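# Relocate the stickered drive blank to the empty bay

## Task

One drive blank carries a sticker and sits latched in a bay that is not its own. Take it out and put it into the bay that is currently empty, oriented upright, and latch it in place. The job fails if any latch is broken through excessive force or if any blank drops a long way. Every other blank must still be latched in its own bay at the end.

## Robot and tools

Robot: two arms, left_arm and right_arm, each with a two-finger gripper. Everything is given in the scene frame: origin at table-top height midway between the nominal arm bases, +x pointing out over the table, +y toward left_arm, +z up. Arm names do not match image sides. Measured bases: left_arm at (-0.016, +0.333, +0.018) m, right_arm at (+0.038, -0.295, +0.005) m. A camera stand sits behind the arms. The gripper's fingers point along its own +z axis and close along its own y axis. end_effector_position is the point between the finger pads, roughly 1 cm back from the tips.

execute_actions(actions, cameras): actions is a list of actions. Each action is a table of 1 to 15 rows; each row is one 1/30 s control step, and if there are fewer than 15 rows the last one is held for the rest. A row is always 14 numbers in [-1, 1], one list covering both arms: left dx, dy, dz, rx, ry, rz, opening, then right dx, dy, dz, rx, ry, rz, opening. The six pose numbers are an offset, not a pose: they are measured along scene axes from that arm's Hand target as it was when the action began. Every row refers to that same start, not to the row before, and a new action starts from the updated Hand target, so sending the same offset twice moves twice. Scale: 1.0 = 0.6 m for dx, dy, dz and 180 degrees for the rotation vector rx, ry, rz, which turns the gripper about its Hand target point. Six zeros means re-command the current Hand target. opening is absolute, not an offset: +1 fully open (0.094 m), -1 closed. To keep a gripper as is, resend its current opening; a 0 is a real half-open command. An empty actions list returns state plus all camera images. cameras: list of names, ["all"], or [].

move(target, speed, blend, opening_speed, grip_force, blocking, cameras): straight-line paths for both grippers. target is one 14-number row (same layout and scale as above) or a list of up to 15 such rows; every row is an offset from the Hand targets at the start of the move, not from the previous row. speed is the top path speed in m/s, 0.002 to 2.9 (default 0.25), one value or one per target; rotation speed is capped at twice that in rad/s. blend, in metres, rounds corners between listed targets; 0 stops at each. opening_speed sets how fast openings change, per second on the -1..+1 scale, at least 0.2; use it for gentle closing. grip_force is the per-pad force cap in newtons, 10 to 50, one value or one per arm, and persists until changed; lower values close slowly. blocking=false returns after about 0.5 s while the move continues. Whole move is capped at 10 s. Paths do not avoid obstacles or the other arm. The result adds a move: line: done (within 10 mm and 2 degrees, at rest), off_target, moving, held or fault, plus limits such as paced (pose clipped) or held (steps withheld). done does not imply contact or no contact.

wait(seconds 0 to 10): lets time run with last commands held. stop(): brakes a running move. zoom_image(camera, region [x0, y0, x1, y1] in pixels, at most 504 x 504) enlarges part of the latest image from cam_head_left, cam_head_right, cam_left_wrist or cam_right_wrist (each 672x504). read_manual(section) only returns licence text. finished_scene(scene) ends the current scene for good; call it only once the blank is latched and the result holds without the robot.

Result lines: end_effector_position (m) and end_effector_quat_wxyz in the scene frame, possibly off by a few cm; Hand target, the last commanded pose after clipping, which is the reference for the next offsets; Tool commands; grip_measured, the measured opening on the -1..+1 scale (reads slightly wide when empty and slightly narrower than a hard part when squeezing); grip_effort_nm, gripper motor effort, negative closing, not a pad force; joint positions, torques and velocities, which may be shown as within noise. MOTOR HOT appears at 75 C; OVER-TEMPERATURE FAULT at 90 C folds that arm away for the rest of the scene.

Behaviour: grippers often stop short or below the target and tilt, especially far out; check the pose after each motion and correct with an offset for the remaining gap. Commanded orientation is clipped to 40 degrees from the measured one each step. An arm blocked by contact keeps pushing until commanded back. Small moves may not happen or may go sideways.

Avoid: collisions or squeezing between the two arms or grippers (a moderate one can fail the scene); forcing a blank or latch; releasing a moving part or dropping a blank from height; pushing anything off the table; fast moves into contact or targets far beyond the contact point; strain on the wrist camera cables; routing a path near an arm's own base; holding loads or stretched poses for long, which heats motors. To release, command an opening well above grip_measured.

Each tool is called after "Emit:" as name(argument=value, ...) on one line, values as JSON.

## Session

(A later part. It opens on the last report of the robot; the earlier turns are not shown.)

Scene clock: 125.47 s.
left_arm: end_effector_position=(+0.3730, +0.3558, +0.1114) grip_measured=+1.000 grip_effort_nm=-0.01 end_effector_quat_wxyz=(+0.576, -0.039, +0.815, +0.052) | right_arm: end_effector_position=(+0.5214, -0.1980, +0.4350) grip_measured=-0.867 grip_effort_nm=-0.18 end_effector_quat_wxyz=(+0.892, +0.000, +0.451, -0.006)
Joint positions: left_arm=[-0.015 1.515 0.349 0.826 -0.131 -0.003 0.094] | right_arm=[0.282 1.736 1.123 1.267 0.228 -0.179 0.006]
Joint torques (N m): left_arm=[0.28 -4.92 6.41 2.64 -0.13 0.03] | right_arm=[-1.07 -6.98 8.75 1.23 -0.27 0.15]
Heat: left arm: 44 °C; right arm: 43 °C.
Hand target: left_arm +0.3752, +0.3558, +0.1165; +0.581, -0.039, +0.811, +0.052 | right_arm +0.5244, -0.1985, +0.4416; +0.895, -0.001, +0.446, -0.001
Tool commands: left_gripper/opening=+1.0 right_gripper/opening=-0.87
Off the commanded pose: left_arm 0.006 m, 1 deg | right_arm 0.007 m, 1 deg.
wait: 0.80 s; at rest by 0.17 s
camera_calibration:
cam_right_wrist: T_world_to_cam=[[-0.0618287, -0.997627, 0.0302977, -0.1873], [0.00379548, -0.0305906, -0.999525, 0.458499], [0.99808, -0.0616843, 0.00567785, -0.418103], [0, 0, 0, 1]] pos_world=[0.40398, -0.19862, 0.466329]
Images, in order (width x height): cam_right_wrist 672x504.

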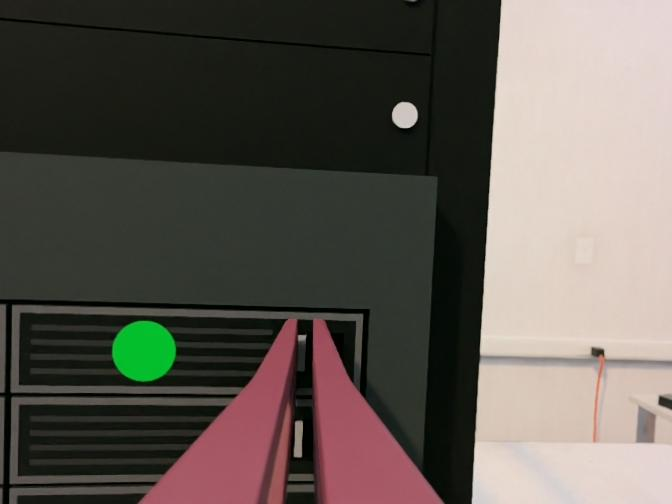

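Emit:
move(target=[[0,0,0,0,0,0,1,-0.03,0.0018,0.0,0,0,0,-0.87],[0,0,0,0,0,0,1,0.003,0.0018,0.000,0,0,0,-0.87]], speed=0.06)

Emit:
wait(seconds=0.8, cameras=["cam_right_wrist"])

Emit:
zoom_image(camera="cam_right_wrist", region=[240, 280, 370, 380])

Scene clock: 127.37 s.
left_arm: end_effector_position=(+0.3730, +0.3558, +0.1114) grip_measured=+1.000 grip_effort_nm=-0.01 end_effector_quat_wxyz=(+0.576, -0.039, +0.815, +0.052) | right_arm: end_effector_position=(+0.5224, -0.1974, +0.4360) grip_measured=-0.867 grip_effort_nm=-0.17 end_effector_quat_wxyz=(+0.893, -0.001, +0.450, -0.006)
Joint positions: left_arm=[-0.015 1.515 0.349 0.826 -0.131 -0.003 0.094] | right_arm=[0.282 1.741 1.131 1.267 0.226 -0.179 0.006]
Joint torques (N m): left_arm=[0.27 -4.89 6.38 2.64 -0.14 0.03] | right_arm=[-0.91 -6.76 8.72 1.18 -0.3 0.11]
Heat: left arm: 44 °C; right arm: 43 °C.
Hand target: left_arm +0.3752, +0.3558, +0.1165; +0.581, -0.039, +0.811, +0.052 | right_arm +0.5261, -0.1975, +0.4417; +0.895, -0.001, +0.445, -0.001
Off the commanded pose: left_arm 0.006 m, 1 deg | right_arm 0.007 m, 1 deg.
move: done

Scene clock: 128.17 s.
left_arm: end_effector_position=(+0.3730, +0.3558, +0.1114) grip_measured=+1.000 grip_effort_nm=-0.01 end_effector_quat_wxyz=(+0.576, -0.039, +0.815, +0.052) | right_arm: end_effector_position=(+0.5224, -0.1974, +0.4360) grip_measured=-0.867 grip_effort_nm=-0.17 end_effector_quat_wxyz=(+0.893, -0.001, +0.450, -0.006)
Joint positions: left_arm=[-0.015 1.515 0.349 0.826 -0.131 -0.003 0.094] | right_arm=[0.282 1.741 1.131 1.267 0.226 -0.179 0.006]
Joint torques (N m): left_arm=[0.28 -4.94 6.42 2.64 -0.13 0.02] | right_arm=[-0.98 -6.8 8.88 1.2 -0.24 0.11]
Heat: left arm: 44 °C; right arm: 43 °C.
Hand target: left_arm +0.3752, +0.3558, +0.1165; +0.581, -0.039, +0.811, +0.052 | right_arm +0.5261, -0.1975, +0.4417; +0.895, -0.001, +0.445, -0.001
Tool commands: left_gripper/opening=+1.0 right_gripper/opening=-0.87
Off the commanded pose: left_arm 0.006 m, 1 deg | right_arm 0.007 m, 1 deg.
wait: 0.80 s; at rest by 0.17 s
camera_calibration:
cam_right_wrist: T_world_to_cam=[[-0.0604173, -0.997706, 0.0305245, -0.187444], [0.00672118, -0.0309863, -0.999497, 0.457847], [0.998151, -0.0601817, 0.00857787, -0.420156], [0, 0, 0, 1]] pos_world=[0.404977, -0.198113, 0.466943]
Images, in order (width x height): cam_right_wrist 672x504.

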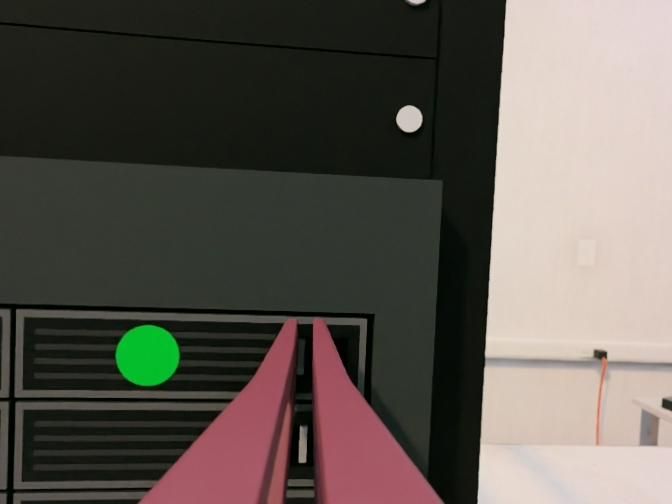

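Scaled by 3.877 from the camera's 672x504 image, which has a finer 960x720 frame.

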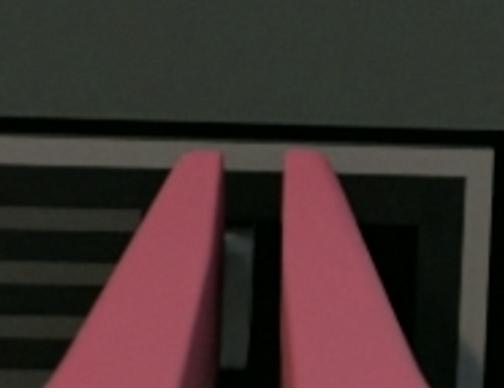

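Emit:
move(target=[[0,0,0,0,0,0,1,-0.03,0.0018,-0.008,0,0,0,-0.87],[0,0,0,0,0,0,1,0.0,0.0005,-0.008,0,0,0,-0.87]], speed=0.06)

Emit:
wait(seconds=0.8, cameras=["cam_right_wrist"])

Emit:
zoom_image(camera="cam_right_wrist", region=[240, 280, 370, 380])

Scene clock: 132.20 s.
left_arm: end_effector_position=(+0.3730, +0.3558, +0.1114) grip_measured=+1.000 grip_effort_nm=-0.01 end_effector_quat_wxyz=(+0.576, -0.039, +0.815, +0.052) | right_arm: end_effector_position=(+0.5234, -0.1963, +0.4306) grip_measured=-0.867 grip_effort_nm=-0.17 end_effector_quat_wxyz=(+0.892, -0.002, +0.453, -0.006)
Joint positions: left_arm=[-0.015 1.515 0.349 0.826 -0.131 -0.003 0.094] | right_arm=[0.284 1.748 1.121 1.277 0.226 -0.179 0.006]
Joint torques (N m): left_arm=[0.32 -4.89 6.41 2.65 -0.13 0.02] | right_arm=[-1.05 -6.82 8.57 1.36 -0.25 0.12]
Heat: left arm: 44 °C; right arm: 43 °C.
Hand target: left_arm +0.3752, +0.3558, +0.1165; +0.581, -0.039, +0.811, +0.052 | right_arm +0.5262, -0.1970, +0.4368; +0.895, -0.001, +0.446, +0.000
Off the commanded pose: left_arm 0.006 m, 1 deg | right_arm 0.007 m, 1 deg.
move: done

Scene clock: 133.00 s.
left_arm: end_effector_position=(+0.3730, +0.3558, +0.1114) grip_measured=+1.000 grip_effort_nm=-0.01 end_effector_quat_wxyz=(+0.576, -0.039, +0.815, +0.052) | right_arm: end_effector_position=(+0.5234, -0.1963, +0.4306) grip_measured=-0.867 grip_effort_nm=-0.17 end_effector_quat_wxyz=(+0.892, -0.002, +0.453, -0.006)
Joint positions: left_arm=[-0.015 1.515 0.349 0.826 -0.131 -0.003 0.094] | right_arm=[0.284 1.748 1.121 1.277 0.226 -0.179 0.006]
Joint torques (N m): left_arm=[0.29 -4.92 6.39 2.63 -0.13 0.02] | right_arm=[-1.07 -6.79 8.61 1.31 -0.28 0.13]
Heat: left arm: 44 °C; right arm: 43 °C.
Hand target: left_arm +0.3752, +0.3558, +0.1165; +0.581, -0.039, +0.811, +0.052 | right_arm +0.5262, -0.1970, +0.4368; +0.895, -0.001, +0.446, +0.000
Tool commands: left_gripper/opening=+1.0 right_gripper/opening=-0.87
Off the commanded pose: left_arm 0.006 m, 1 deg | right_arm 0.007 m, 1 deg.
wait: 0.80 s; at rest by 0.17 s
camera_calibration:
cam_right_wrist: T_world_to_cam=[[-0.0587117, -0.997736, 0.0328094, -0.188082], [0.000149228, -0.0328748, -0.999459, 0.455617], [0.998275, -0.058675, 0.00207903, -0.418012], [0, 0, 0, 1]] pos_world=[0.40618, -0.197204, 0.462411]
Images, in order (width x height): cam_right_wrist 672x504.

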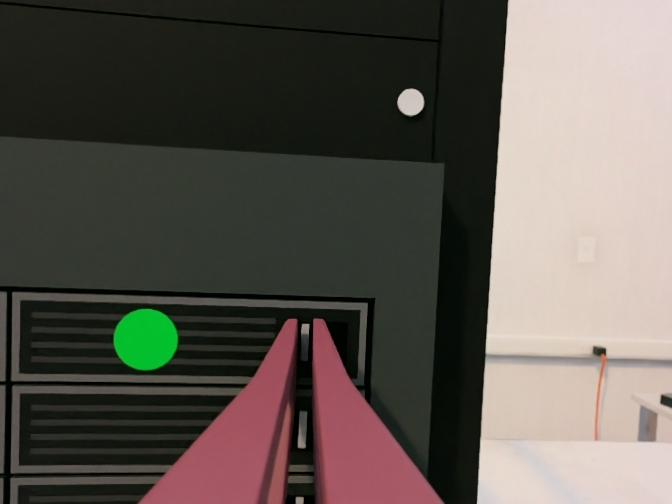

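Scaled by 3.877 from the camera's 672x504 image, which has a finer 960x720 frame.

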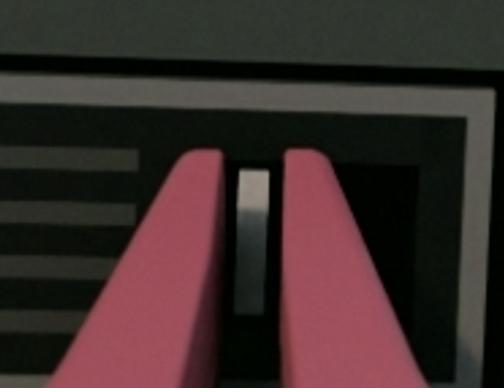

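Emit:
move(target=[0,0,0,0,0,0,1,0.005,0.0,-0.001,0,0,0,-0.87], speed=0.03)

Emit:
wait(seconds=0.8, cameras=["cam_right_wrist"])

Emit:
zoom_image(camera="cam_right_wrist", region=[240, 280, 370, 380])

Scene clock: 134.27 s.
left_arm: end_effector_position=(+0.3730, +0.3558, +0.1114) grip_measured=+1.000 grip_effort_nm=-0.01 end_effector_quat_wxyz=(+0.576, -0.039, +0.815, +0.052) | right_arm: end_effector_position=(+0.5249, -0.1969, +0.4326) grip_measured=-0.867 grip_effort_nm=-0.17 end_effector_quat_wxyz=(+0.893, +0.000, +0.449, -0.006)
Joint positions: left_arm=[-0.015 1.515 0.349 0.826 -0.131 -0.003 0.094] | right_arm=[0.282 1.757 1.134 1.282 0.226 -0.179 0.006]
Joint torques (N m): left_arm=[0.29 -4.88 6.42 2.65 -0.13 0.03] | right_arm=[-1.1 -6.75 8.38 1.26 -0.27 0.16]
Heat: left arm: 44 °C; right arm: 43 °C.
Hand target: left_arm +0.3752, +0.3558, +0.1165; +0.581, -0.039, +0.811, +0.052 | right_arm +0.5291, -0.1972, +0.4363; +0.895, -0.001, +0.445, -0.001
Off the commanded pose: left_arm 0.006 m, 1 deg | right_arm 0.006 m, 1 deg.
move: done

Scene clock: 135.07 s.
left_arm: end_effector_position=(+0.3730, +0.3558, +0.1114) grip_measured=+1.000 grip_effort_nm=-0.02 end_effector_quat_wxyz=(+0.576, -0.039, +0.815, +0.052) | right_arm: end_effector_position=(+0.5249, -0.1969, +0.4326) grip_measured=-0.867 grip_effort_nm=-0.17 end_effector_quat_wxyz=(+0.893, +0.000, +0.449, -0.006)
Joint positions: left_arm=[-0.015 1.515 0.349 0.826 -0.131 -0.003 0.094] | right_arm=[0.282 1.757 1.134 1.282 0.226 -0.179 0.006]
Joint torques (N m): left_arm=[0.31 -4.9 6.39 2.64 -0.14 0.02] | right_arm=[-0.99 -6.71 8.4 1.24 -0.25 0.17]
Heat: left arm: 44 °C; right arm: 43 °C.
Hand target: left_arm +0.3752, +0.3558, +0.1165; +0.581, -0.039, +0.811, +0.052 | right_arm +0.5291, -0.1972, +0.4363; +0.895, -0.001, +0.445, -0.001
Tool commands: left_gripper/opening=+1.0 right_gripper/opening=-0.87
Off the commanded pose: left_arm 0.006 m, 1 deg | right_arm 0.006 m, 1 deg.
wait: 0.80 s; at rest by 0.17 s
camera_calibration:
cam_right_wrist: T_world_to_cam=[[-0.0608561, -0.997695, 0.0300322, -0.186286], [0.00813501, -0.0305827, -0.999499, 0.45386], [0.998113, -0.0605813, 0.0099774, -0.423204], [0, 0, 0, 1]] pos_world=[0.407376, -0.197615, 0.46345]
Images, in order (width x height): cam_right_wrist 672x504.

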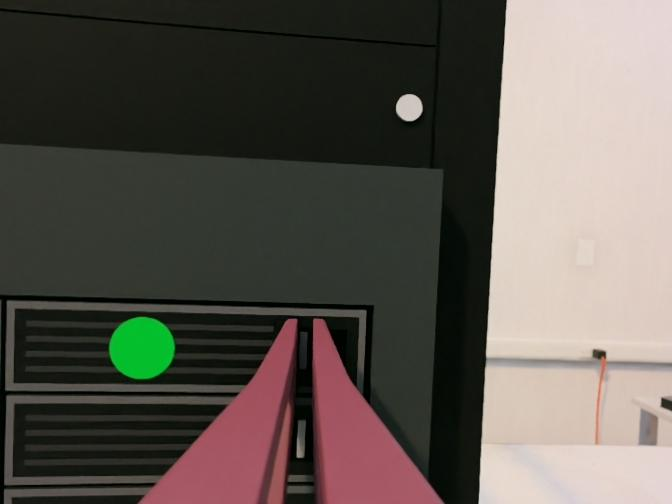

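Scaled by 3.877 from the camera's 672x504 image, which has a finer 960x720 frame.

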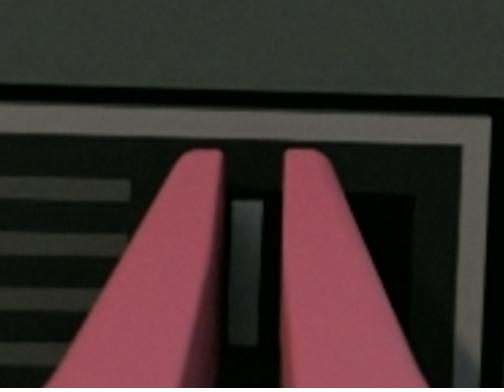

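Emit:
move(target=[0,0,0,0,0,0,1,0,0,0,0,0,0,-1], opening_speed=0.2, grip_force=40)

Emit:
wait(seconds=0.8, cameras=["cam_right_wrist"])

Emit:
zoom_image(camera="cam_right_wrist", region=[240, 280, 370, 380])

Scene clock: 136.40 s.
left_arm: end_effector_position=(+0.3730, +0.3558, +0.1114) grip_measured=+1.000 grip_effort_nm=-0.02 end_effector_quat_wxyz=(+0.576, -0.039, +0.815, +0.052) | right_arm: end_effector_position=(+0.5249, -0.1969, +0.4326) grip_measured=-0.952 grip_effort_nm=-0.86 end_effector_quat_wxyz=(+0.893, +0.000, +0.449, -0.005)
Joint positions: left_arm=[-0.015 1.515 0.349 0.826 -0.131 -0.003 0.094] | right_arm=[0.282 1.757 1.134 1.282 0.226 -0.177 0.002]
Joint torques (N m): left_arm=[0.32 -4.92 6.41 2.65 -0.13 0.03] | right_arm=[-1.1 -6.65 8.4 1.25 -0.28 0.12]
Heat: left arm: 44 °C; right arm: 43 °C.
Hand target: left_arm +0.3752, +0.3558, +0.1165; +0.581, -0.039, +0.811, +0.052 | right_arm +0.5291, -0.1972, +0.4363; +0.895, -0.001, +0.445, -0.001
Off the commanded pose: left_arm 0.006 m, 1 deg | right_arm 0.006 m, 1 deg.
grip_force (N): 40, 40
move: done

Scene clock: 137.20 s.
left_arm: end_effector_position=(+0.3730, +0.3558, +0.1114) grip_measured=+1.000 grip_effort_nm=-0.01 end_effector_quat_wxyz=(+0.576, -0.039, +0.815, +0.052) | right_arm: end_effector_position=(+0.5249, -0.1969, +0.4326) grip_measured=-0.952 grip_effort_nm=-0.86 end_effector_quat_wxyz=(+0.893, +0.000, +0.449, -0.005)
Joint positions: left_arm=[-0.015 1.515 0.349 0.826 -0.131 -0.003 0.094] | right_arm=[0.282 1.757 1.134 1.282 0.226 -0.177 0.002]
Joint torques (N m): left_arm=[0.29 -4.93 6.38 2.64 -0.14 0.03] | right_arm=[-1.09 -6.78 8.51 1.26 -0.26 0.11]
Heat: left arm: 44 °C; right arm: 43 °C.
Hand target: left_arm +0.3752, +0.3558, +0.1165; +0.581, -0.039, +0.811, +0.052 | right_arm +0.5291, -0.1972, +0.4363; +0.895, -0.001, +0.445, +0.000
Tool commands: left_gripper/opening=+1.0 right_gripper/opening=-1.0
Off the commanded pose: left_arm 0.006 m, 1 deg | right_arm 0.006 m, 1 deg.
grip_force (N): 40, 40
wait: 0.80 s; at rest by 0.17 s
camera_calibration:
cam_right_wrist: T_world_to_cam=[[-0.0595442, -0.997826, 0.0282426, -0.186206], [0.00818052, -0.0287796, -0.999552, 0.454217], [0.998192, -0.0592865, 0.00987639, -0.423044], [0, 0, 0, 1]] pos_world=[0.407476, -0.19781, 0.463451]
Images, in order (width x height): cam_right_wrist 672x504.

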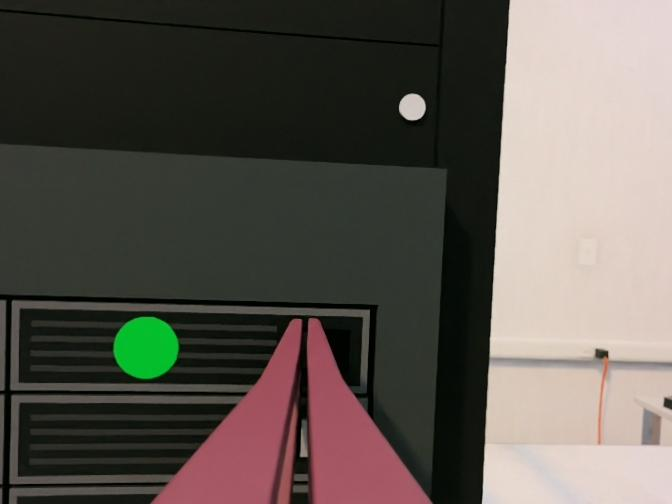

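Scaled by 3.877 from the camera's 672x504 image, which has a finer 960x720 frame.

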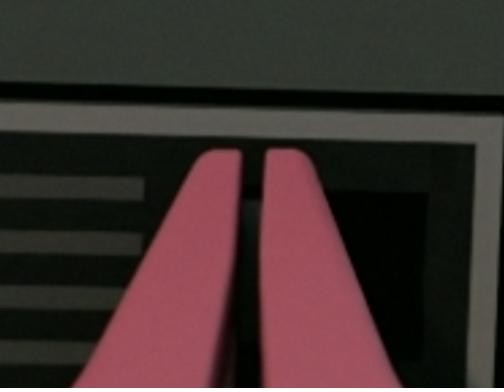

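Emit:
move(target=[0,0,0,0,0,0,1,-0.02,0,0,0,0,0,-1], speed=0.02)

Emit:
wait(seconds=0.8, cameras=["cam_right_wrist"])

Emit:
zoom_image(camera="cam_right_wrist", region=[200, 250, 420, 410])

Scene clock: 138.50 s.
left_arm: end_effector_position=(+0.3730, +0.3558, +0.1114) grip_measured=+1.000 grip_effort_nm=-0.01 end_effector_quat_wxyz=(+0.576, -0.039, +0.815, +0.052) | right_arm: end_effector_position=(+0.5240, -0.1971, +0.4317) grip_measured=-0.952 grip_effort_nm=-0.86 end_effector_quat_wxyz=(+0.893, +0.000, +0.449, -0.005)
Joint positions: left_arm=[-0.015 1.515 0.349 0.826 -0.131 -0.003 0.094] | right_arm=[0.282 1.755 1.127 1.286 0.226 -0.177 0.002]
Joint torques (N m): left_arm=[0.28 -4.88 6.42 2.63 -0.14 0.02] | right_arm=[-0.12 -10.15 4.81 1.3 -0.13 0.08]
Heat: left arm: 44 °C; right arm: 43 °C.
Hand target: left_arm +0.3752, +0.3558, +0.1165; +0.581, -0.039, +0.811, +0.052 | right_arm +0.5171, -0.1972, +0.4363; +0.895, -0.001, +0.446, +0.000
Off the commanded pose: left_arm 0.006 m, 1 deg | right_arm 0.008 m, 1 deg.
grip_force (N): 40, 40
move: done

Scene clock: 139.30 s.
left_arm: end_effector_position=(+0.3730, +0.3558, +0.1114) grip_measured=+1.000 grip_effort_nm=-0.02 end_effector_quat_wxyz=(+0.576, -0.039, +0.815, +0.052) | right_arm: end_effector_position=(+0.5240, -0.1971, +0.4317) grip_measured=-0.952 grip_effort_nm=-0.86 end_effector_quat_wxyz=(+0.893, +0.000, +0.449, -0.005)
Joint positions: left_arm=[-0.015 1.515 0.349 0.826 -0.131 -0.003 0.094] | right_arm=[0.282 1.755 1.127 1.286 0.226 -0.177 0.002]
Joint torques (N m): left_arm=[0.29 -4.93 6.39 2.64 -0.13 0.03] | right_arm=[-0.28 -10.15 4.52 1.31 -0.15 0.07]
Heat: left arm: 44 °C; right arm: 43 °C.
Hand target: left_arm +0.3752, +0.3558, +0.1165; +0.581, -0.039, +0.811, +0.052 | right_arm +0.5171, -0.1972, +0.4363; +0.895, -0.001, +0.446, +0.000
Tool commands: left_gripper/opening=+1.0 right_gripper/opening=-1.0
Off the commanded pose: left_arm 0.006 m, 1 deg | right_arm 0.008 m, 1 deg.
grip_force (N): 40, 40
wait: 0.80 s; at rest by 0.17 s
camera_calibration:
cam_right_wrist: T_world_to_cam=[[-0.0595442, -0.997826, 0.0282426, -0.186431], [0.00818052, -0.0287796, -0.999552, 0.453219], [0.998192, -0.0592865, 0.00987639, -0.422147], [0, 0, 0, 1]] pos_world=[0.406576, -0.19801, 0.462451]
Images, in order (width x height): cam_right_wrist 672x504.

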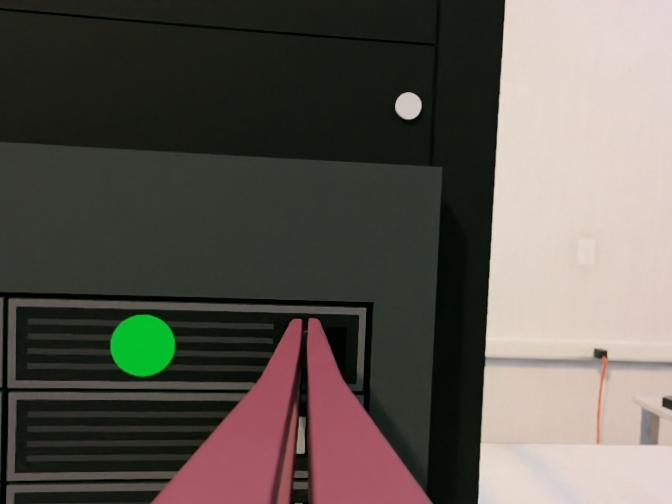

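Scaled by 2.291 from the camera's 672x504 image, which has a finer 960x720 frame.

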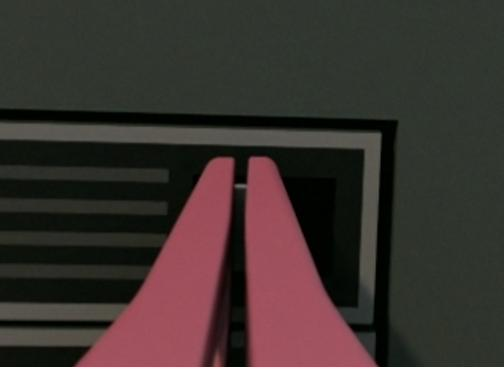

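Emit:
move(target=[0,0,0,0,0,0,1,-0.01,0,0,0,0,0,-1], speed=0.02)

Emit:
wait(seconds=0.8, cameras=["cam_right_wrist"])

Emit:
zoom_image(camera="cam_right_wrist", region=[200, 250, 420, 410])

Scene clock: 140.73 s.
left_arm: end_effector_position=(+0.3730, +0.3558, +0.1114) grip_measured=+1.000 grip_effort_nm=-0.01 end_effector_quat_wxyz=(+0.576, -0.039, +0.815, +0.052) | right_arm: end_effector_position=(+0.5234, -0.1973, +0.4314) grip_measured=-0.952 grip_effort_nm=-0.86 end_effector_quat_wxyz=(+0.891, -0.001, +0.453, -0.006)
Joint positions: left_arm=[-0.015 1.515 0.349 0.826 -0.131 -0.003 0.094] | right_arm=[0.282 1.745 1.122 1.271 0.226 -0.177 0.002]
Joint torques (N m): left_arm=[0.28 -4.93 6.41 2.64 -0.14 0.03] | right_arm=[0.09 -11.12 3.3 1.5 -0.12 -0.01]
Heat: left arm: 44 °C; right arm: 43 °C.
Hand target: left_arm +0.3752, +0.3558, +0.1165; +0.581, -0.039, +0.811, +0.052 | right_arm +0.5112, -0.1972, +0.4362; +0.895, -0.001, +0.446, +0.000
Off the commanded pose: left_arm 0.006 m, 1 deg | right_arm 0.013 m, 1 deg.
grip_force (N): 40, 40
move: off_target (right_arm)

Scene clock: 141.53 s.
left_arm: end_effector_position=(+0.3730, +0.3558, +0.1114) grip_measured=+1.000 grip_effort_nm=-0.01 end_effector_quat_wxyz=(+0.576, -0.039, +0.815, +0.052) | right_arm: end_effector_position=(+0.5234, -0.1973, +0.4314) grip_measured=-0.952 grip_effort_nm=-0.86 end_effector_quat_wxyz=(+0.891, -0.001, +0.453, -0.006)
Joint positions: left_arm=[-0.015 1.515 0.349 0.826 -0.131 -0.003 0.094] | right_arm=[0.282 1.745 1.122 1.271 0.226 -0.177 0.002]
Joint torques (N m): left_arm=[0.28 -4.9 6.45 2.63 -0.13 0.03] | right_arm=[0.24 -11.22 3.15 1.49 -0.13 0.07]
Heat: left arm: 45 °C; right arm: 43 °C.
Hand target: left_arm +0.3752, +0.3558, +0.1165; +0.581, -0.039, +0.811, +0.052 | right_arm +0.5111, -0.1972, +0.4362; +0.895, -0.001, +0.446, +0.000
Tool commands: left_gripper/opening=+1.0 right_gripper/opening=-1.0
Off the commanded pose: left_arm 0.006 m, 1 deg | right_arm 0.013 m, 1 deg.
grip_force (N): 40, 40
wait: 0.80 s; at rest by 0.17 s
camera_calibration:
cam_right_wrist: T_world_to_cam=[[-0.0592665, -0.997745, 0.0315028, -0.188184], [-0.00129021, -0.0314817, -0.999503, 0.457362], [0.998241, -0.0592777, 0.000578508, -0.417479], [0, 0, 0, 1]] pos_world=[0.406182, -0.198108, 0.463305]
Images, in order (width x height): cam_right_wrist 672x504.

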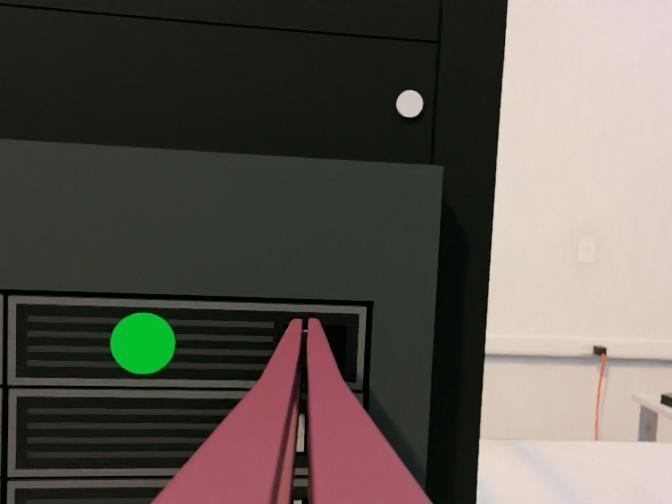

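Scaled by 2.291 from the camera's 672x504 image, which has a finer 960x720 frame.

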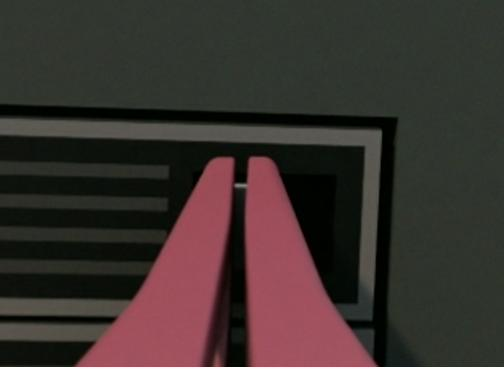

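Emit:
move(target=[[0,0,0,0,0,0,1,0.018,0,0,0,0,0,-1],[0,0,0,0,0,0,1,0.018,-0.008,0,0,0,0,-1]], speed=0.02)

Emit:
wait(seconds=0.8, cameras=["cam_right_wrist"])

Emit:
zoom_image(camera="cam_right_wrist", region=[200, 250, 420, 410])

Scene clock: 143.63 s.
left_arm: end_effector_position=(+0.3730, +0.3558, +0.1114) grip_measured=+1.000 grip_effort_nm=-0.02 end_effector_quat_wxyz=(+0.576, -0.039, +0.815, +0.052) | right_arm: end_effector_position=(+0.5239, -0.1984, +0.4321) grip_measured=-0.952 grip_effort_nm=-0.86 end_effector_quat_wxyz=(+0.892, -0.004, +0.452, -0.004)
Joint positions: left_arm=[-0.015 1.515 0.349 0.826 -0.131 -0.003 0.094] | right_arm=[0.275 1.745 1.124 1.27 0.215 -0.173 0.002]
Joint torques (N m): left_arm=[0.27 -4.89 6.37 2.63 -0.12 0.03] | right_arm=[-1.18 -8.13 6.22 1.44 -0.17 0.13]
Heat: left arm: 45 °C; right arm: 43 °C.
Hand target: left_arm +0.3752, +0.3558, +0.1165; +0.581, -0.039, +0.811, +0.052 | right_arm +0.5219, -0.2020, +0.4363; +0.895, -0.001, +0.445, -0.001
Off the commanded pose: left_arm 0.006 m, 1 deg | right_arm 0.006 m, 1 deg.
grip_force (N): 40, 40
move: done

Scene clock: 144.43 s.
left_arm: end_effector_position=(+0.3730, +0.3558, +0.1114) grip_measured=+1.000 grip_effort_nm=-0.01 end_effector_quat_wxyz=(+0.576, -0.039, +0.815, +0.052) | right_arm: end_effector_position=(+0.5239, -0.1984, +0.4321) grip_measured=-0.952 grip_effort_nm=-0.86 end_effector_quat_wxyz=(+0.892, -0.004, +0.452, -0.004)
Joint positions: left_arm=[-0.015 1.515 0.349 0.826 -0.131 -0.003 0.094] | right_arm=[0.275 1.745 1.124 1.27 0.214 -0.172 0.002]
Joint torques (N m): left_arm=[0.29 -4.92 6.39 2.65 -0.14 0.02] | right_arm=[-1.24 -8.18 6.11 1.4 -0.18 0.11]
Heat: left arm: 45 °C; right arm: 43 °C.
Hand target: left_arm +0.3752, +0.3558, +0.1165; +0.581, -0.039, +0.811, +0.052 | right_arm +0.5219, -0.2020, +0.4363; +0.895, -0.001, +0.445, -0.001
Tool commands: left_gripper/opening=+1.0 right_gripper/opening=-1.0
Off the commanded pose: left_arm 0.006 m, 1 deg | right_arm 0.006 m, 1 deg.
grip_force (N): 40, 40
wait: 0.80 s; at rest by 0.17 s
camera_calibration:
cam_right_wrist: T_world_to_cam=[[-0.0536393, -0.997966, 0.0344468, -0.193533], [0.00112849, -0.034557, -0.999402, 0.456073], [0.99856, -0.0535683, 0.00297981, -0.418175], [0, 0, 0, 1]] pos_world=[0.406677, -0.199779, 0.463713]
Images, in order (width x height): cam_right_wrist 672x504.

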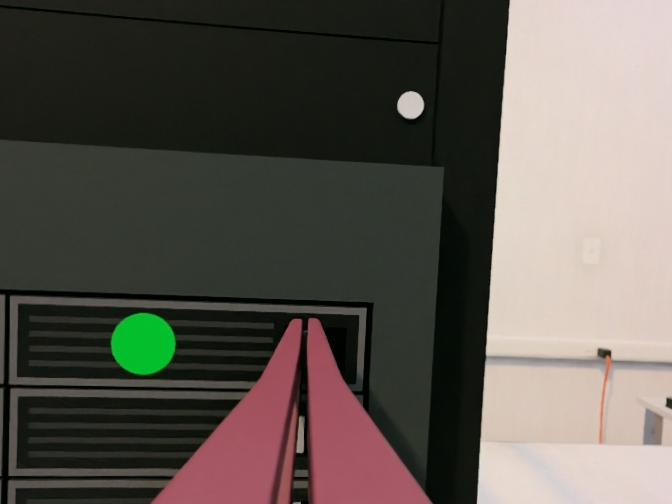

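Scaled by 2.291 from the camera's 672x504 image, which has a finer 960x720 frame.

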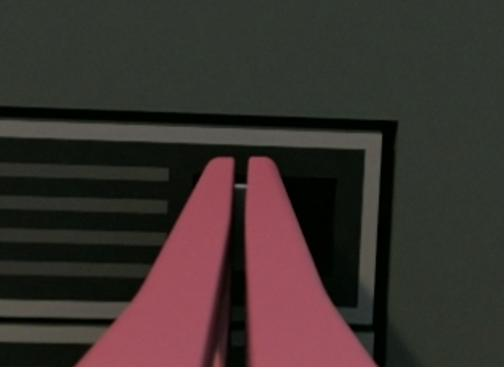

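Emit:
move(target=[0,0,0,0,0,0,1,0.0,-0.012,0,0,0,0,-1], speed=0.02)

Emit:
wait(seconds=0.8, cameras=["cam_right_wrist"])

Emit:
zoom_image(camera="cam_right_wrist", region=[200, 250, 420, 410])

Scene clock: 145.70 s.
left_arm: end_effector_position=(+0.3730, +0.3558, +0.1114) grip_measured=+1.000 grip_effort_nm=-0.01 end_effector_quat_wxyz=(+0.576, -0.039, +0.815, +0.052) | right_arm: end_effector_position=(+0.5246, -0.2016, +0.4328) grip_measured=-0.952 grip_effort_nm=-0.86 end_effector_quat_wxyz=(+0.893, -0.006, +0.450, +0.000)
Joint positions: left_arm=[-0.015 1.515 0.349 0.826 -0.131 -0.003 0.094] | right_arm=[0.262 1.745 1.124 1.272 0.196 -0.16 0.002]
Joint torques (N m): left_arm=[0.27 -4.92 6.41 2.64 -0.14 0.03] | right_arm=[-1.73 -8.98 5.63 1.43 -0.07 0.13]
Heat: left arm: 45 °C; right arm: 43 °C.
Hand target: left_arm +0.3752, +0.3558, +0.1165; +0.581, -0.039, +0.811, +0.052 | right_arm +0.5219, -0.2090, +0.4363; +0.895, -0.001, +0.446, +0.000
Off the commanded pose: left_arm 0.006 m, 1 deg | right_arm 0.009 m, 1 deg.
grip_force (N): 40, 40
move: done

Scene clock: 146.50 s.
left_arm: end_effector_position=(+0.3730, +0.3558, +0.1114) grip_measured=+1.000 grip_effort_nm=-0.01 end_effector_quat_wxyz=(+0.576, -0.039, +0.815, +0.052) | right_arm: end_effector_position=(+0.5246, -0.2016, +0.4328) grip_measured=-0.952 grip_effort_nm=-0.86 end_effector_quat_wxyz=(+0.893, -0.006, +0.450, +0.000)
Joint positions: left_arm=[-0.015 1.515 0.349 0.826 -0.131 -0.003 0.094] | right_arm=[0.262 1.745 1.124 1.272 0.196 -0.16 0.002]
Joint torques (N m): left_arm=[0.29 -4.88 6.41 2.64 -0.14 0.04] | right_arm=[-1.68 -8.87 5.55 1.37 -0.11 0.12]
Heat: left arm: 45 °C; right arm: 43 °C.
Hand target: left_arm +0.3752, +0.3558, +0.1165; +0.581, -0.039, +0.811, +0.052 | right_arm +0.5219, -0.2090, +0.4363; +0.895, -0.001, +0.446, +0.000
Tool commands: left_gripper/opening=+1.0 right_gripper/opening=-1.0
Off the commanded pose: left_arm 0.006 m, 1 deg | right_arm 0.009 m, 1 deg.
grip_force (N): 40, 40
wait: 0.80 s; at rest by 0.17 s
camera_calibration:
cam_right_wrist: T_world_to_cam=[[-0.0447944, -0.998406, 0.0343393, -0.2015], [0.00573768, -0.0346304, -0.999384, 0.454241], [0.99898, -0.0445697, 0.00727978, -0.419328], [0, 0, 0, 1]] pos_world=[0.407268, -0.204137, 0.463933]
Images, in order (width x height): cam_right_wrist 672x504.

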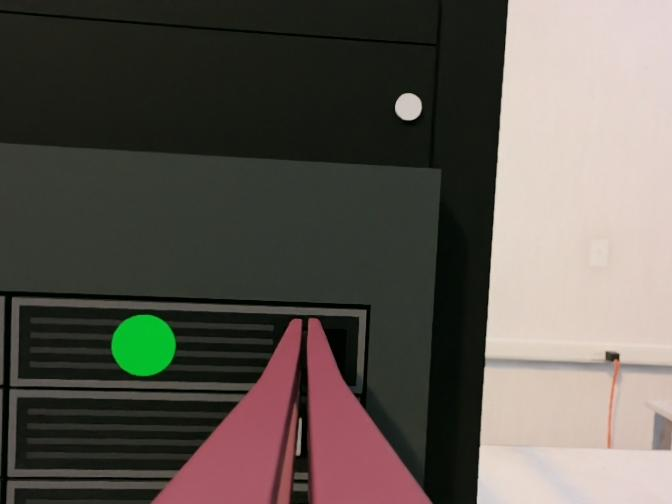

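Scaled by 2.291 from the camera's 672x504 image, which has a finer 960x720 frame.

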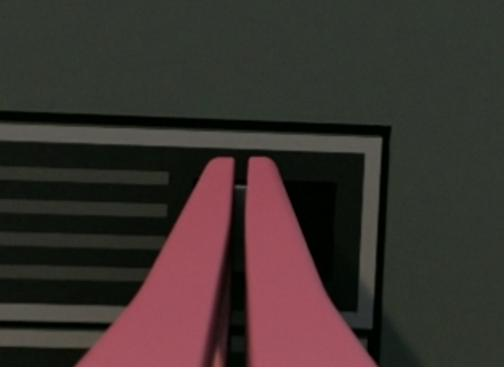

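Emit:
move(target=[0,0,0,0,0,0,1,0.0,0.028,0,0,0,0,-1], speed=0.03)

Emit:
wait(seconds=0.8, cameras=["cam_right_wrist"])

Emit:
zoom_image(camera="cam_right_wrist", region=[200, 250, 420, 410])

Scene clock: 148.07 s.
left_arm: end_effector_position=(+0.3730, +0.3558, +0.1114) grip_measured=+1.000 grip_effort_nm=-0.02 end_effector_quat_wxyz=(+0.576, -0.039, +0.815, +0.052) | right_arm: end_effector_position=(+0.5235, -0.1979, +0.4323) grip_measured=-0.952 grip_effort_nm=-0.86 end_effector_quat_wxyz=(+0.892, -0.002, +0.452, -0.002)
Joint positions: left_arm=[-0.015 1.515 0.349 0.826 -0.131 -0.003 0.094] | right_arm=[0.278 1.745 1.124 1.272 0.217 -0.169 0.002]
Joint torques (N m): left_arm=[0.28 -4.93 6.39 2.64 -0.12 0.02] | right_arm=[1.11 -7.24 7.23 1.4 0 -0.11]
Heat: left arm: 45 °C; right arm: 42 °C.
Hand target: left_arm +0.3752, +0.3558, +0.1165; +0.581, -0.039, +0.811, +0.052 | right_arm +0.5220, -0.1923, +0.4363; +0.895, -0.001, +0.445, -0.001
Off the commanded pose: left_arm 0.006 m, 1 deg | right_arm 0.007 m, 1 deg.
grip_force (N): 40, 40
move: done

Scene clock: 148.87 s.
left_arm: end_effector_position=(+0.3730, +0.3558, +0.1114) grip_measured=+1.000 grip_effort_nm=-0.01 end_effector_quat_wxyz=(+0.576, -0.039, +0.815, +0.052) | right_arm: end_effector_position=(+0.5236, -0.1979, +0.4323) grip_measured=-0.952 grip_effort_nm=-0.86 end_effector_quat_wxyz=(+0.892, -0.002, +0.452, -0.002)
Joint positions: left_arm=[-0.015 1.515 0.349 0.826 -0.131 -0.003 0.094] | right_arm=[0.278 1.745 1.124 1.272 0.218 -0.169 0.002]
Joint torques (N m): left_arm=[0.28 -4.89 6.41 2.65 -0.13 0.03] | right_arm=[1.11 -7.41 7.17 1.43 0.01 -0.07]
Heat: left arm: 45 °C; right arm: 42 °C.
Hand target: left_arm +0.3752, +0.3558, +0.1165; +0.581, -0.039, +0.811, +0.052 | right_arm +0.5220, -0.1924, +0.4363; +0.895, -0.001, +0.446, -0.001
Tool commands: left_gripper/opening=+1.0 right_gripper/opening=-1.0
Off the commanded pose: left_arm 0.006 m, 1 deg | right_arm 0.007 m, 1 deg.
grip_force (N): 40, 40
wait: 0.80 s; at rest by 0.17 s
camera_calibration:
cam_right_wrist: T_world_to_cam=[[-0.0523702, -0.998192, 0.0295046, -0.191723], [0.00212815, -0.0296566, -0.999558, 0.456829], [0.998625, -0.0522843, 0.00367743, -0.417862], [0, 0, 0, 1]] pos_world=[0.406275, -0.199676, 0.463821]
Images, in order (width x height): cam_right_wrist 672x504.

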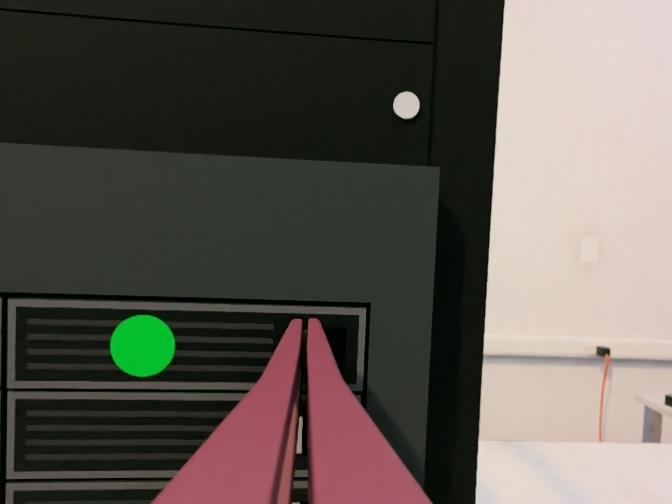

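Scaled by 2.291 from the camera's 672x504 image, which has a finer 960x720 frame.

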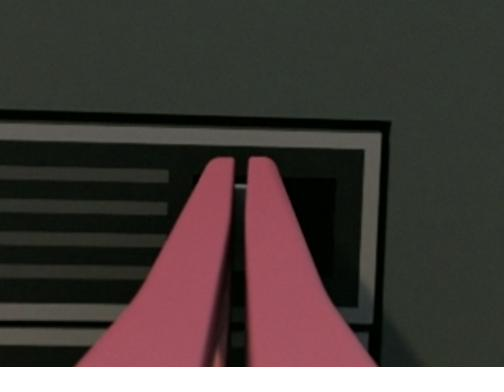

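Emit:
move(target=[[0,0,0,0,0,0,1,0.0,-0.010,0,0,0,0,-1],[0,0,0,0,0,0,1,-0.03,-0.010,0,0,0,0,-1]], speed=0.02, grip_force=50)

Emit:
wait(seconds=0.8, cameras=["cam_right_wrist"])

Emit:
zoom_image(camera="cam_right_wrist", region=[200, 250, 420, 410])

Scene clock: 151.97 s.
left_arm: end_effector_position=(+0.3730, +0.3558, +0.1114) grip_measured=+1.000 grip_effort_nm=-0.01 end_effector_quat_wxyz=(+0.576, -0.039, +0.815, +0.052) | right_arm: end_effector_position=(+0.5228, -0.1981, +0.4314) grip_measured=-0.963 grip_effort_nm=-1.05 end_effector_quat_wxyz=(+0.888, -0.004, +0.460, -0.003)
Joint positions: left_arm=[-0.015 1.515 0.349 0.826 -0.131 -0.003 0.094] | right_arm=[0.278 1.729 1.116 1.246 0.218 -0.169 0.002]
Joint torques (N m): left_arm=[0.28 -4.9 6.41 2.64 -0.13 0.04] | right_arm=[0.81 -11.66 1.46 1.79 0 -0.08]
Heat: left arm: 45 °C; right arm: 42 °C.
Hand target: left_arm +0.3752, +0.3558, +0.1165; +0.581, -0.039, +0.811, +0.052 | right_arm +0.5040, -0.1984, +0.4363; +0.895, -0.001, +0.446, -0.001
Off the commanded pose: left_arm 0.006 m, 1 deg | right_arm 0.019 m, 2 deg.
move: off_target (right_arm)

Scene clock: 152.77 s.
left_arm: end_effector_position=(+0.3730, +0.3558, +0.1114) grip_measured=+1.000 grip_effort_nm=-0.01 end_effector_quat_wxyz=(+0.576, -0.039, +0.815, +0.052) | right_arm: end_effector_position=(+0.5228, -0.1981, +0.4314) grip_measured=-0.963 grip_effort_nm=-1.05 end_effector_quat_wxyz=(+0.888, -0.004, +0.460, -0.003)
Joint positions: left_arm=[-0.015 1.515 0.349 0.826 -0.131 -0.003 0.094] | right_arm=[0.278 1.729 1.116 1.246 0.218 -0.169 0.002]
Joint torques (N m): left_arm=[0.32 -4.9 6.41 2.64 -0.13 0.03] | right_arm=[0.79 -11.71 1.43 1.79 -0.02 -0.04]
Heat: left arm: 45 °C; right arm: 42 °C.
Hand target: left_arm +0.3752, +0.3558, +0.1165; +0.581, -0.039, +0.811, +0.052 | right_arm +0.5040, -0.1984, +0.4363; +0.895, -0.001, +0.446, -0.001
Tool commands: left_gripper/opening=+1.0 right_gripper/opening=-1.0
Off the commanded pose: left_arm 0.006 m, 1 deg | right_arm 0.019 m, 2 deg.
wait: 0.80 s; at rest by 0.17 s
camera_calibration:
cam_right_wrist: T_world_to_cam=[[-0.0517741, -0.998038, 0.0351964, -0.194621], [-0.0151341, -0.0344555, -0.999292, 0.463873], [0.998544, -0.0522701, -0.0133205, -0.409738], [0, 0, 0, 1]] pos_world=[0.406085, -0.199673, 0.464937]
Images, in order (width x height): cam_right_wrist 672x504.

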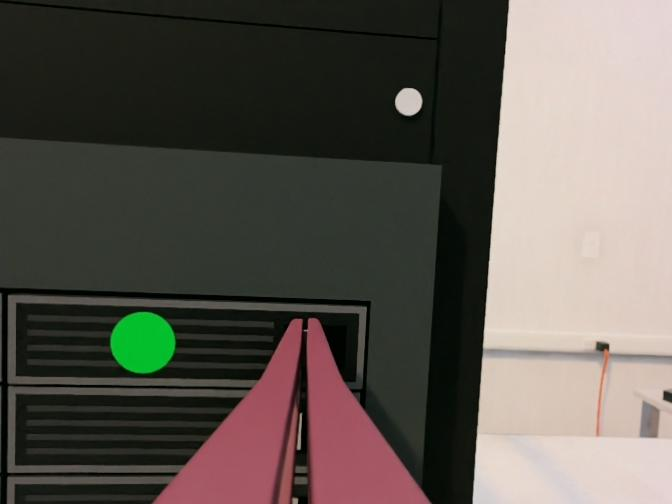

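Scaled by 2.291 from the camera's 672x504 image, which has a finer 960x720 frame.

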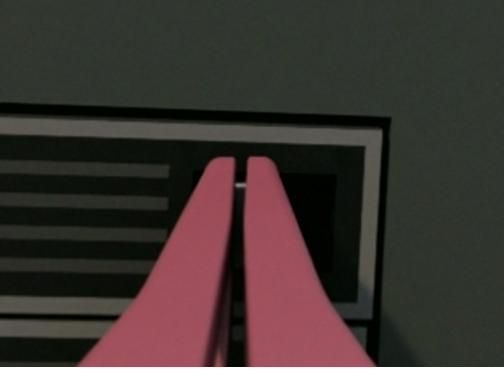

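Emit:
move(target=[[0,0,0,0,0,0,1,0.02,0.0,0,0,0,0,-1],[0,0,0,0,0,0,1,0.02,0.0,0,0,0,0,-0.86],[0,0,0,0,0,0,1,-0.015,0.0,0,0,0,0,-0.86],[0,0,0,0,0,0,1,-0.015,-0.002,0.004,0,0,0,-0.86],[0,0,0,0,0,0,1,0.04,-0.002,0.004,0,0,0,-0.86]], speed=0.05)

Emit:
wait(seconds=0.8, cameras=["cam_right_wrist"])

Emit:
zoom_image(camera="cam_right_wrist", region=[240, 280, 370, 380])

Scene clock: 158.50 s.
left_arm: end_effector_position=(+0.3730, +0.3558, +0.1114) grip_measured=+1.000 grip_effort_nm=-0.02 end_effector_quat_wxyz=(+0.576, -0.039, +0.815, +0.052) | right_arm: end_effector_position=(+0.5215, -0.1980, +0.4352) grip_measured=-0.863 grip_effort_nm=0.14 end_effector_quat_wxyz=(+0.895, -0.001, +0.446, -0.003)
Joint positions: left_arm=[-0.015 1.515 0.349 0.826 -0.131 -0.003 0.094] | right_arm=[0.279 1.745 1.125 1.285 0.219 -0.174 0.006]
Joint torques (N m): left_arm=[0.31 -4.93 6.42 2.65 -0.13 0.02] | right_arm=[-1.26 -6.46 8.94 1.11 -0.23 0.12]
Heat: left arm: 45 °C; right arm: 42 °C.
Hand target: left_arm +0.3752, +0.3558, +0.1165; +0.581, -0.039, +0.811, +0.052 | right_arm +0.5280, -0.1995, +0.4385; +0.895, -0.001, +0.446, +0.000
Off the commanded pose: left_arm 0.006 m, 1 deg | right_arm 0.008 m, 0 deg.
move: done

Scene clock: 159.30 s.
left_arm: end_effector_position=(+0.3730, +0.3558, +0.1114) grip_measured=+1.000 grip_effort_nm=-0.02 end_effector_quat_wxyz=(+0.576, -0.039, +0.815, +0.052) | right_arm: end_effector_position=(+0.5215, -0.1980, +0.4352) grip_measured=-0.863 grip_effort_nm=0.14 end_effector_quat_wxyz=(+0.895, -0.001, +0.446, -0.003)
Joint positions: left_arm=[-0.015 1.515 0.349 0.826 -0.131 -0.003 0.094] | right_arm=[0.279 1.745 1.125 1.285 0.219 -0.174 0.006]
Joint torques (N m): left_arm=[0.34 -4.92 6.38 2.63 -0.13 0.03] | right_arm=[-1.33 -6.41 9.02 1.12 -0.18 0.12]
Heat: left arm: 45 °C; right arm: 42 °C.
Hand target: left_arm +0.3752, +0.3558, +0.1165; +0.581, -0.039, +0.811, +0.052 | right_arm +0.5280, -0.1995, +0.4385; +0.895, -0.001, +0.446, +0.000
Tool commands: left_gripper/opening=+1.0 right_gripper/opening=-0.86
Off the commanded pose: left_arm 0.006 m, 1 deg | right_arm 0.008 m, 0 deg.
wait: 0.80 s; at rest by 0.17 s
camera_calibration:
cam_right_wrist: T_world_to_cam=[[-0.0553597, -0.998075, 0.0279562, -0.189658], [0.0157088, -0.0288663, -0.99946, 0.452836], [0.998343, -0.0548906, 0.0172766, -0.42208], [0, 0, 0, 1]] pos_world=[0.403768, -0.199389, 0.465185]
Images, in order (width x height): cam_right_wrist 672x504.

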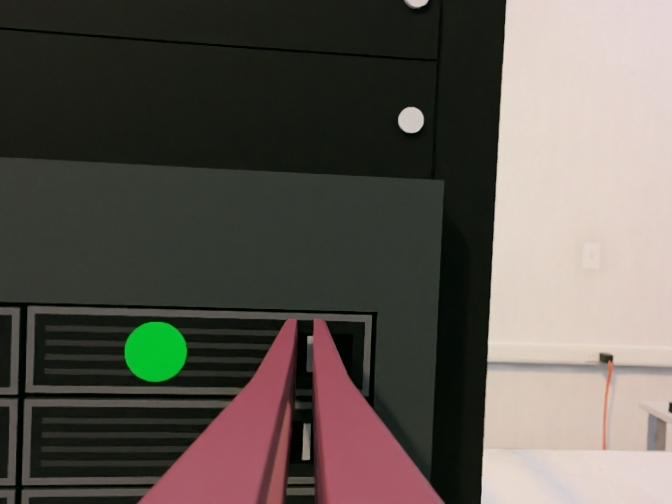

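Scaled by 3.877 from the camera's 672x504 image, which has a finer 960x720 frame.

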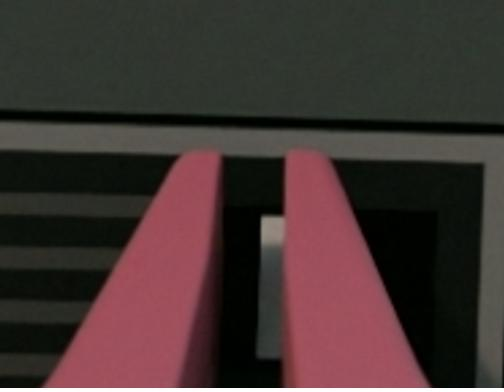

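Emit:
move(target=[[0,0,0,0,0,0,1,-0.05,-0.006,0.0,0,0,0,-0.86],[0,0,0,0,0,0,1,0.0,-0.006,0.0,0,0,0,-0.86]], speed=0.05)

Emit:
wait(seconds=0.8, cameras=["cam_right_wrist"])

Emit:
zoom_image(camera="cam_right_wrist", region=[240, 280, 370, 380])

Scene clock: 162.07 s.
left_arm: end_effector_position=(+0.3730, +0.3558, +0.1114) grip_measured=+1.000 grip_effort_nm=-0.01 end_effector_quat_wxyz=(+0.576, -0.039, +0.815, +0.052) | right_arm: end_effector_position=(+0.5231, -0.2008, +0.4336) grip_measured=-0.863 grip_effort_nm=0.14 end_effector_quat_wxyz=(+0.894, -0.003, +0.448, -0.004)
Joint positions: left_arm=[-0.015 1.515 0.349 0.826 -0.131 -0.003 0.094] | right_arm=[0.27 1.746 1.123 1.281 0.21 -0.17 0.006]
Joint torques (N m): left_arm=[0.29 -4.9 6.39 2.64 -0.12 0.03] | right_arm=[-1.31 -6.82 8.68 1.18 -0.17 0.12]
Heat: left arm: 45 °C; right arm: 42 °C.
Hand target: left_arm +0.3752, +0.3558, +0.1165; +0.581, -0.039, +0.811, +0.052 | right_arm +0.5280, -0.2031, +0.4386; +0.895, -0.001, +0.446, -0.001
Off the commanded pose: left_arm 0.006 m, 1 deg | right_arm 0.007 m, 1 deg.
move: done

Scene clock: 162.87 s.
left_arm: end_effector_position=(+0.3730, +0.3558, +0.1114) grip_measured=+1.000 grip_effort_nm=-0.01 end_effector_quat_wxyz=(+0.576, -0.039, +0.815, +0.052) | right_arm: end_effector_position=(+0.5231, -0.2008, +0.4336) grip_measured=-0.863 grip_effort_nm=0.14 end_effector_quat_wxyz=(+0.894, -0.003, +0.448, -0.003)
Joint positions: left_arm=[-0.015 1.515 0.349 0.826 -0.131 -0.003 0.094] | right_arm=[0.27 1.746 1.123 1.281 0.21 -0.169 0.006]
Joint torques (N m): left_arm=[0.29 -4.92 6.39 2.63 -0.13 0.03] | right_arm=[-1.22 -6.86 8.75 1.17 -0.19 0.15]
Heat: left arm: 45 °C; right arm: 42 °C.
Hand target: left_arm +0.3752, +0.3558, +0.1165; +0.581, -0.039, +0.811, +0.052 | right_arm +0.5280, -0.2031, +0.4386; +0.895, -0.001, +0.446, +0.000
Tool commands: left_gripper/opening=+1.0 right_gripper/opening=-0.86
Off the commanded pose: left_arm 0.006 m, 1 deg | right_arm 0.007 m, 1 deg.
wait: 0.80 s; at rest by 0.17 s
camera_calibration:
cam_right_wrist: T_world_to_cam=[[-0.0545572, -0.998016, 0.0314161, -0.194338], [0.0110509, -0.0320646, -0.999425, 0.452926], [0.998449, -0.0541786, 0.0127783, -0.421833], [0, 0, 0, 1]] pos_world=[0.405571, -0.202284, 0.464161]
Images, in order (width x height): cam_right_wrist 672x504.

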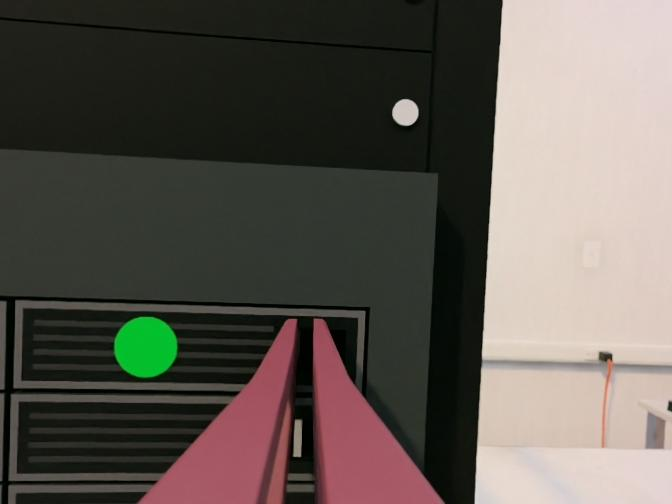

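Scaled by 3.877 from the camera's 672x504 image, which has a finer 960x720 frame.

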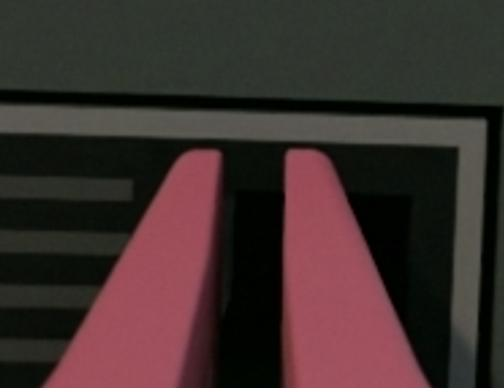

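Emit:
move(target=[0,0,0,0,0,0,1,0.0,-0.003,-0.001,0,0,0,-0.78], opening_speed=0.2, grip_force=30)

Emit:
wait(seconds=0.8, cameras=["cam_right_wrist"])

Emit:
zoom_image(camera="cam_right_wrist", region=[240, 280, 370, 380])

Scene clock: 164.80 s.
left_arm: end_effector_position=(+0.3730, +0.3558, +0.1114) grip_measured=+1.000 grip_effort_nm=-0.01 end_effector_quat_wxyz=(+0.576, -0.039, +0.815, +0.052) | right_arm: end_effector_position=(+0.5233, -0.2018, +0.4336) grip_measured=-0.783 grip_effort_nm=0.15 end_effector_quat_wxyz=(+0.894, -0.001, +0.448, -0.003)
Joint positions: left_arm=[-0.015 1.515 0.349 0.826 -0.131 -0.003 0.094] | right_arm=[0.267 1.746 1.123 1.281 0.21 -0.166 0.01]
Joint torques (N m): left_arm=[0.27 -4.94 6.41 2.64 -0.13 0.02] | right_arm=[-1.52 -6.9 8.54 1.18 -0.25 0.16]
Heat: left arm: 45 °C; right arm: 42 °C.
Hand target: left_arm +0.3752, +0.3558, +0.1165; +0.581, -0.039, +0.811, +0.052 | right_arm +0.5280, -0.2048, +0.4380; +0.895, -0.001, +0.446, +0.000
Off the commanded pose: left_arm 0.006 m, 1 deg | right_arm 0.007 m, 0 deg.
grip_force (N): 30, 30
move: done

Scene clock: 165.60 s.
left_arm: end_effector_position=(+0.3730, +0.3558, +0.1114) grip_measured=+1.000 grip_effort_nm=-0.02 end_effector_quat_wxyz=(+0.576, -0.039, +0.815, +0.052) | right_arm: end_effector_position=(+0.5233, -0.2018, +0.4336) grip_measured=-0.783 grip_effort_nm=0.14 end_effector_quat_wxyz=(+0.894, -0.001, +0.448, -0.003)
Joint positions: left_arm=[-0.015 1.515 0.349 0.826 -0.131 -0.003 0.094] | right_arm=[0.267 1.746 1.123 1.281 0.21 -0.166 0.01]
Joint torques (N m): left_arm=[0.34 -4.94 6.42 2.63 -0.14 0.04] | right_arm=[-1.55 -6.94 8.44 1.16 -0.24 0.15]
Heat: left arm: 46 °C; right arm: 42 °C.
Hand target: left_arm +0.3752, +0.3558, +0.1165; +0.581, -0.039, +0.811, +0.052 | right_arm +0.5280, -0.2048, +0.4380; +0.895, -0.001, +0.446, +0.000
Tool commands: left_gripper/opening=+1.0 right_gripper/opening=-0.78
Off the commanded pose: left_arm 0.006 m, 1 deg | right_arm 0.007 m, 0 deg.
grip_force (N): 30, 30
wait: 0.80 s; at rest by 0.17 s
camera_calibration:
cam_right_wrist: T_world_to_cam=[[-0.0547362, -0.998076, 0.0291144, -0.194199], [0.0110693, -0.0297629, -0.999496, 0.453387], [0.998439, -0.0543863, 0.0126771, -0.422078], [0, 0, 0, 1]] pos_world=[0.405771, -0.203286, 0.464163]
Images, in order (width x height): cam_right_wrist 672x504.

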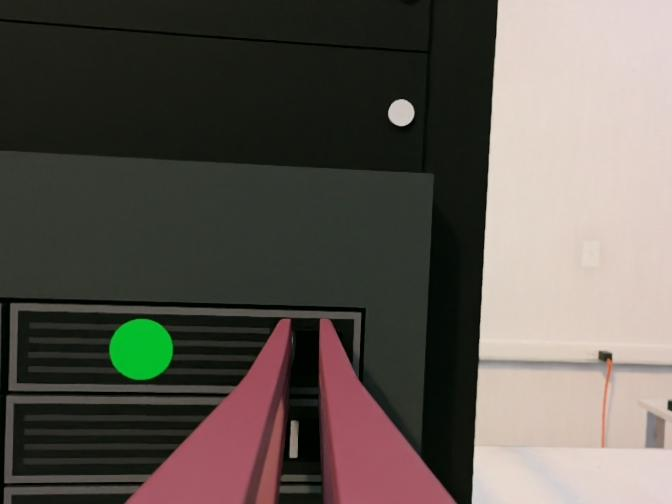

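Scaled by 3.877 from the camera's 672x504 image, which has a finer 960x720 frame.

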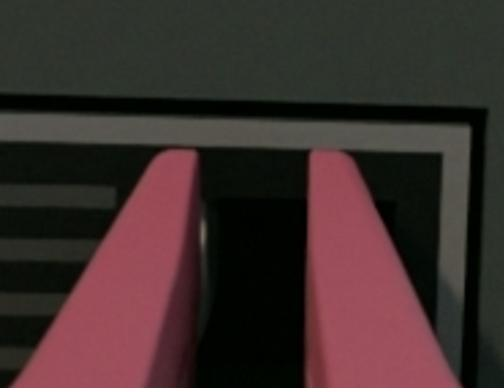

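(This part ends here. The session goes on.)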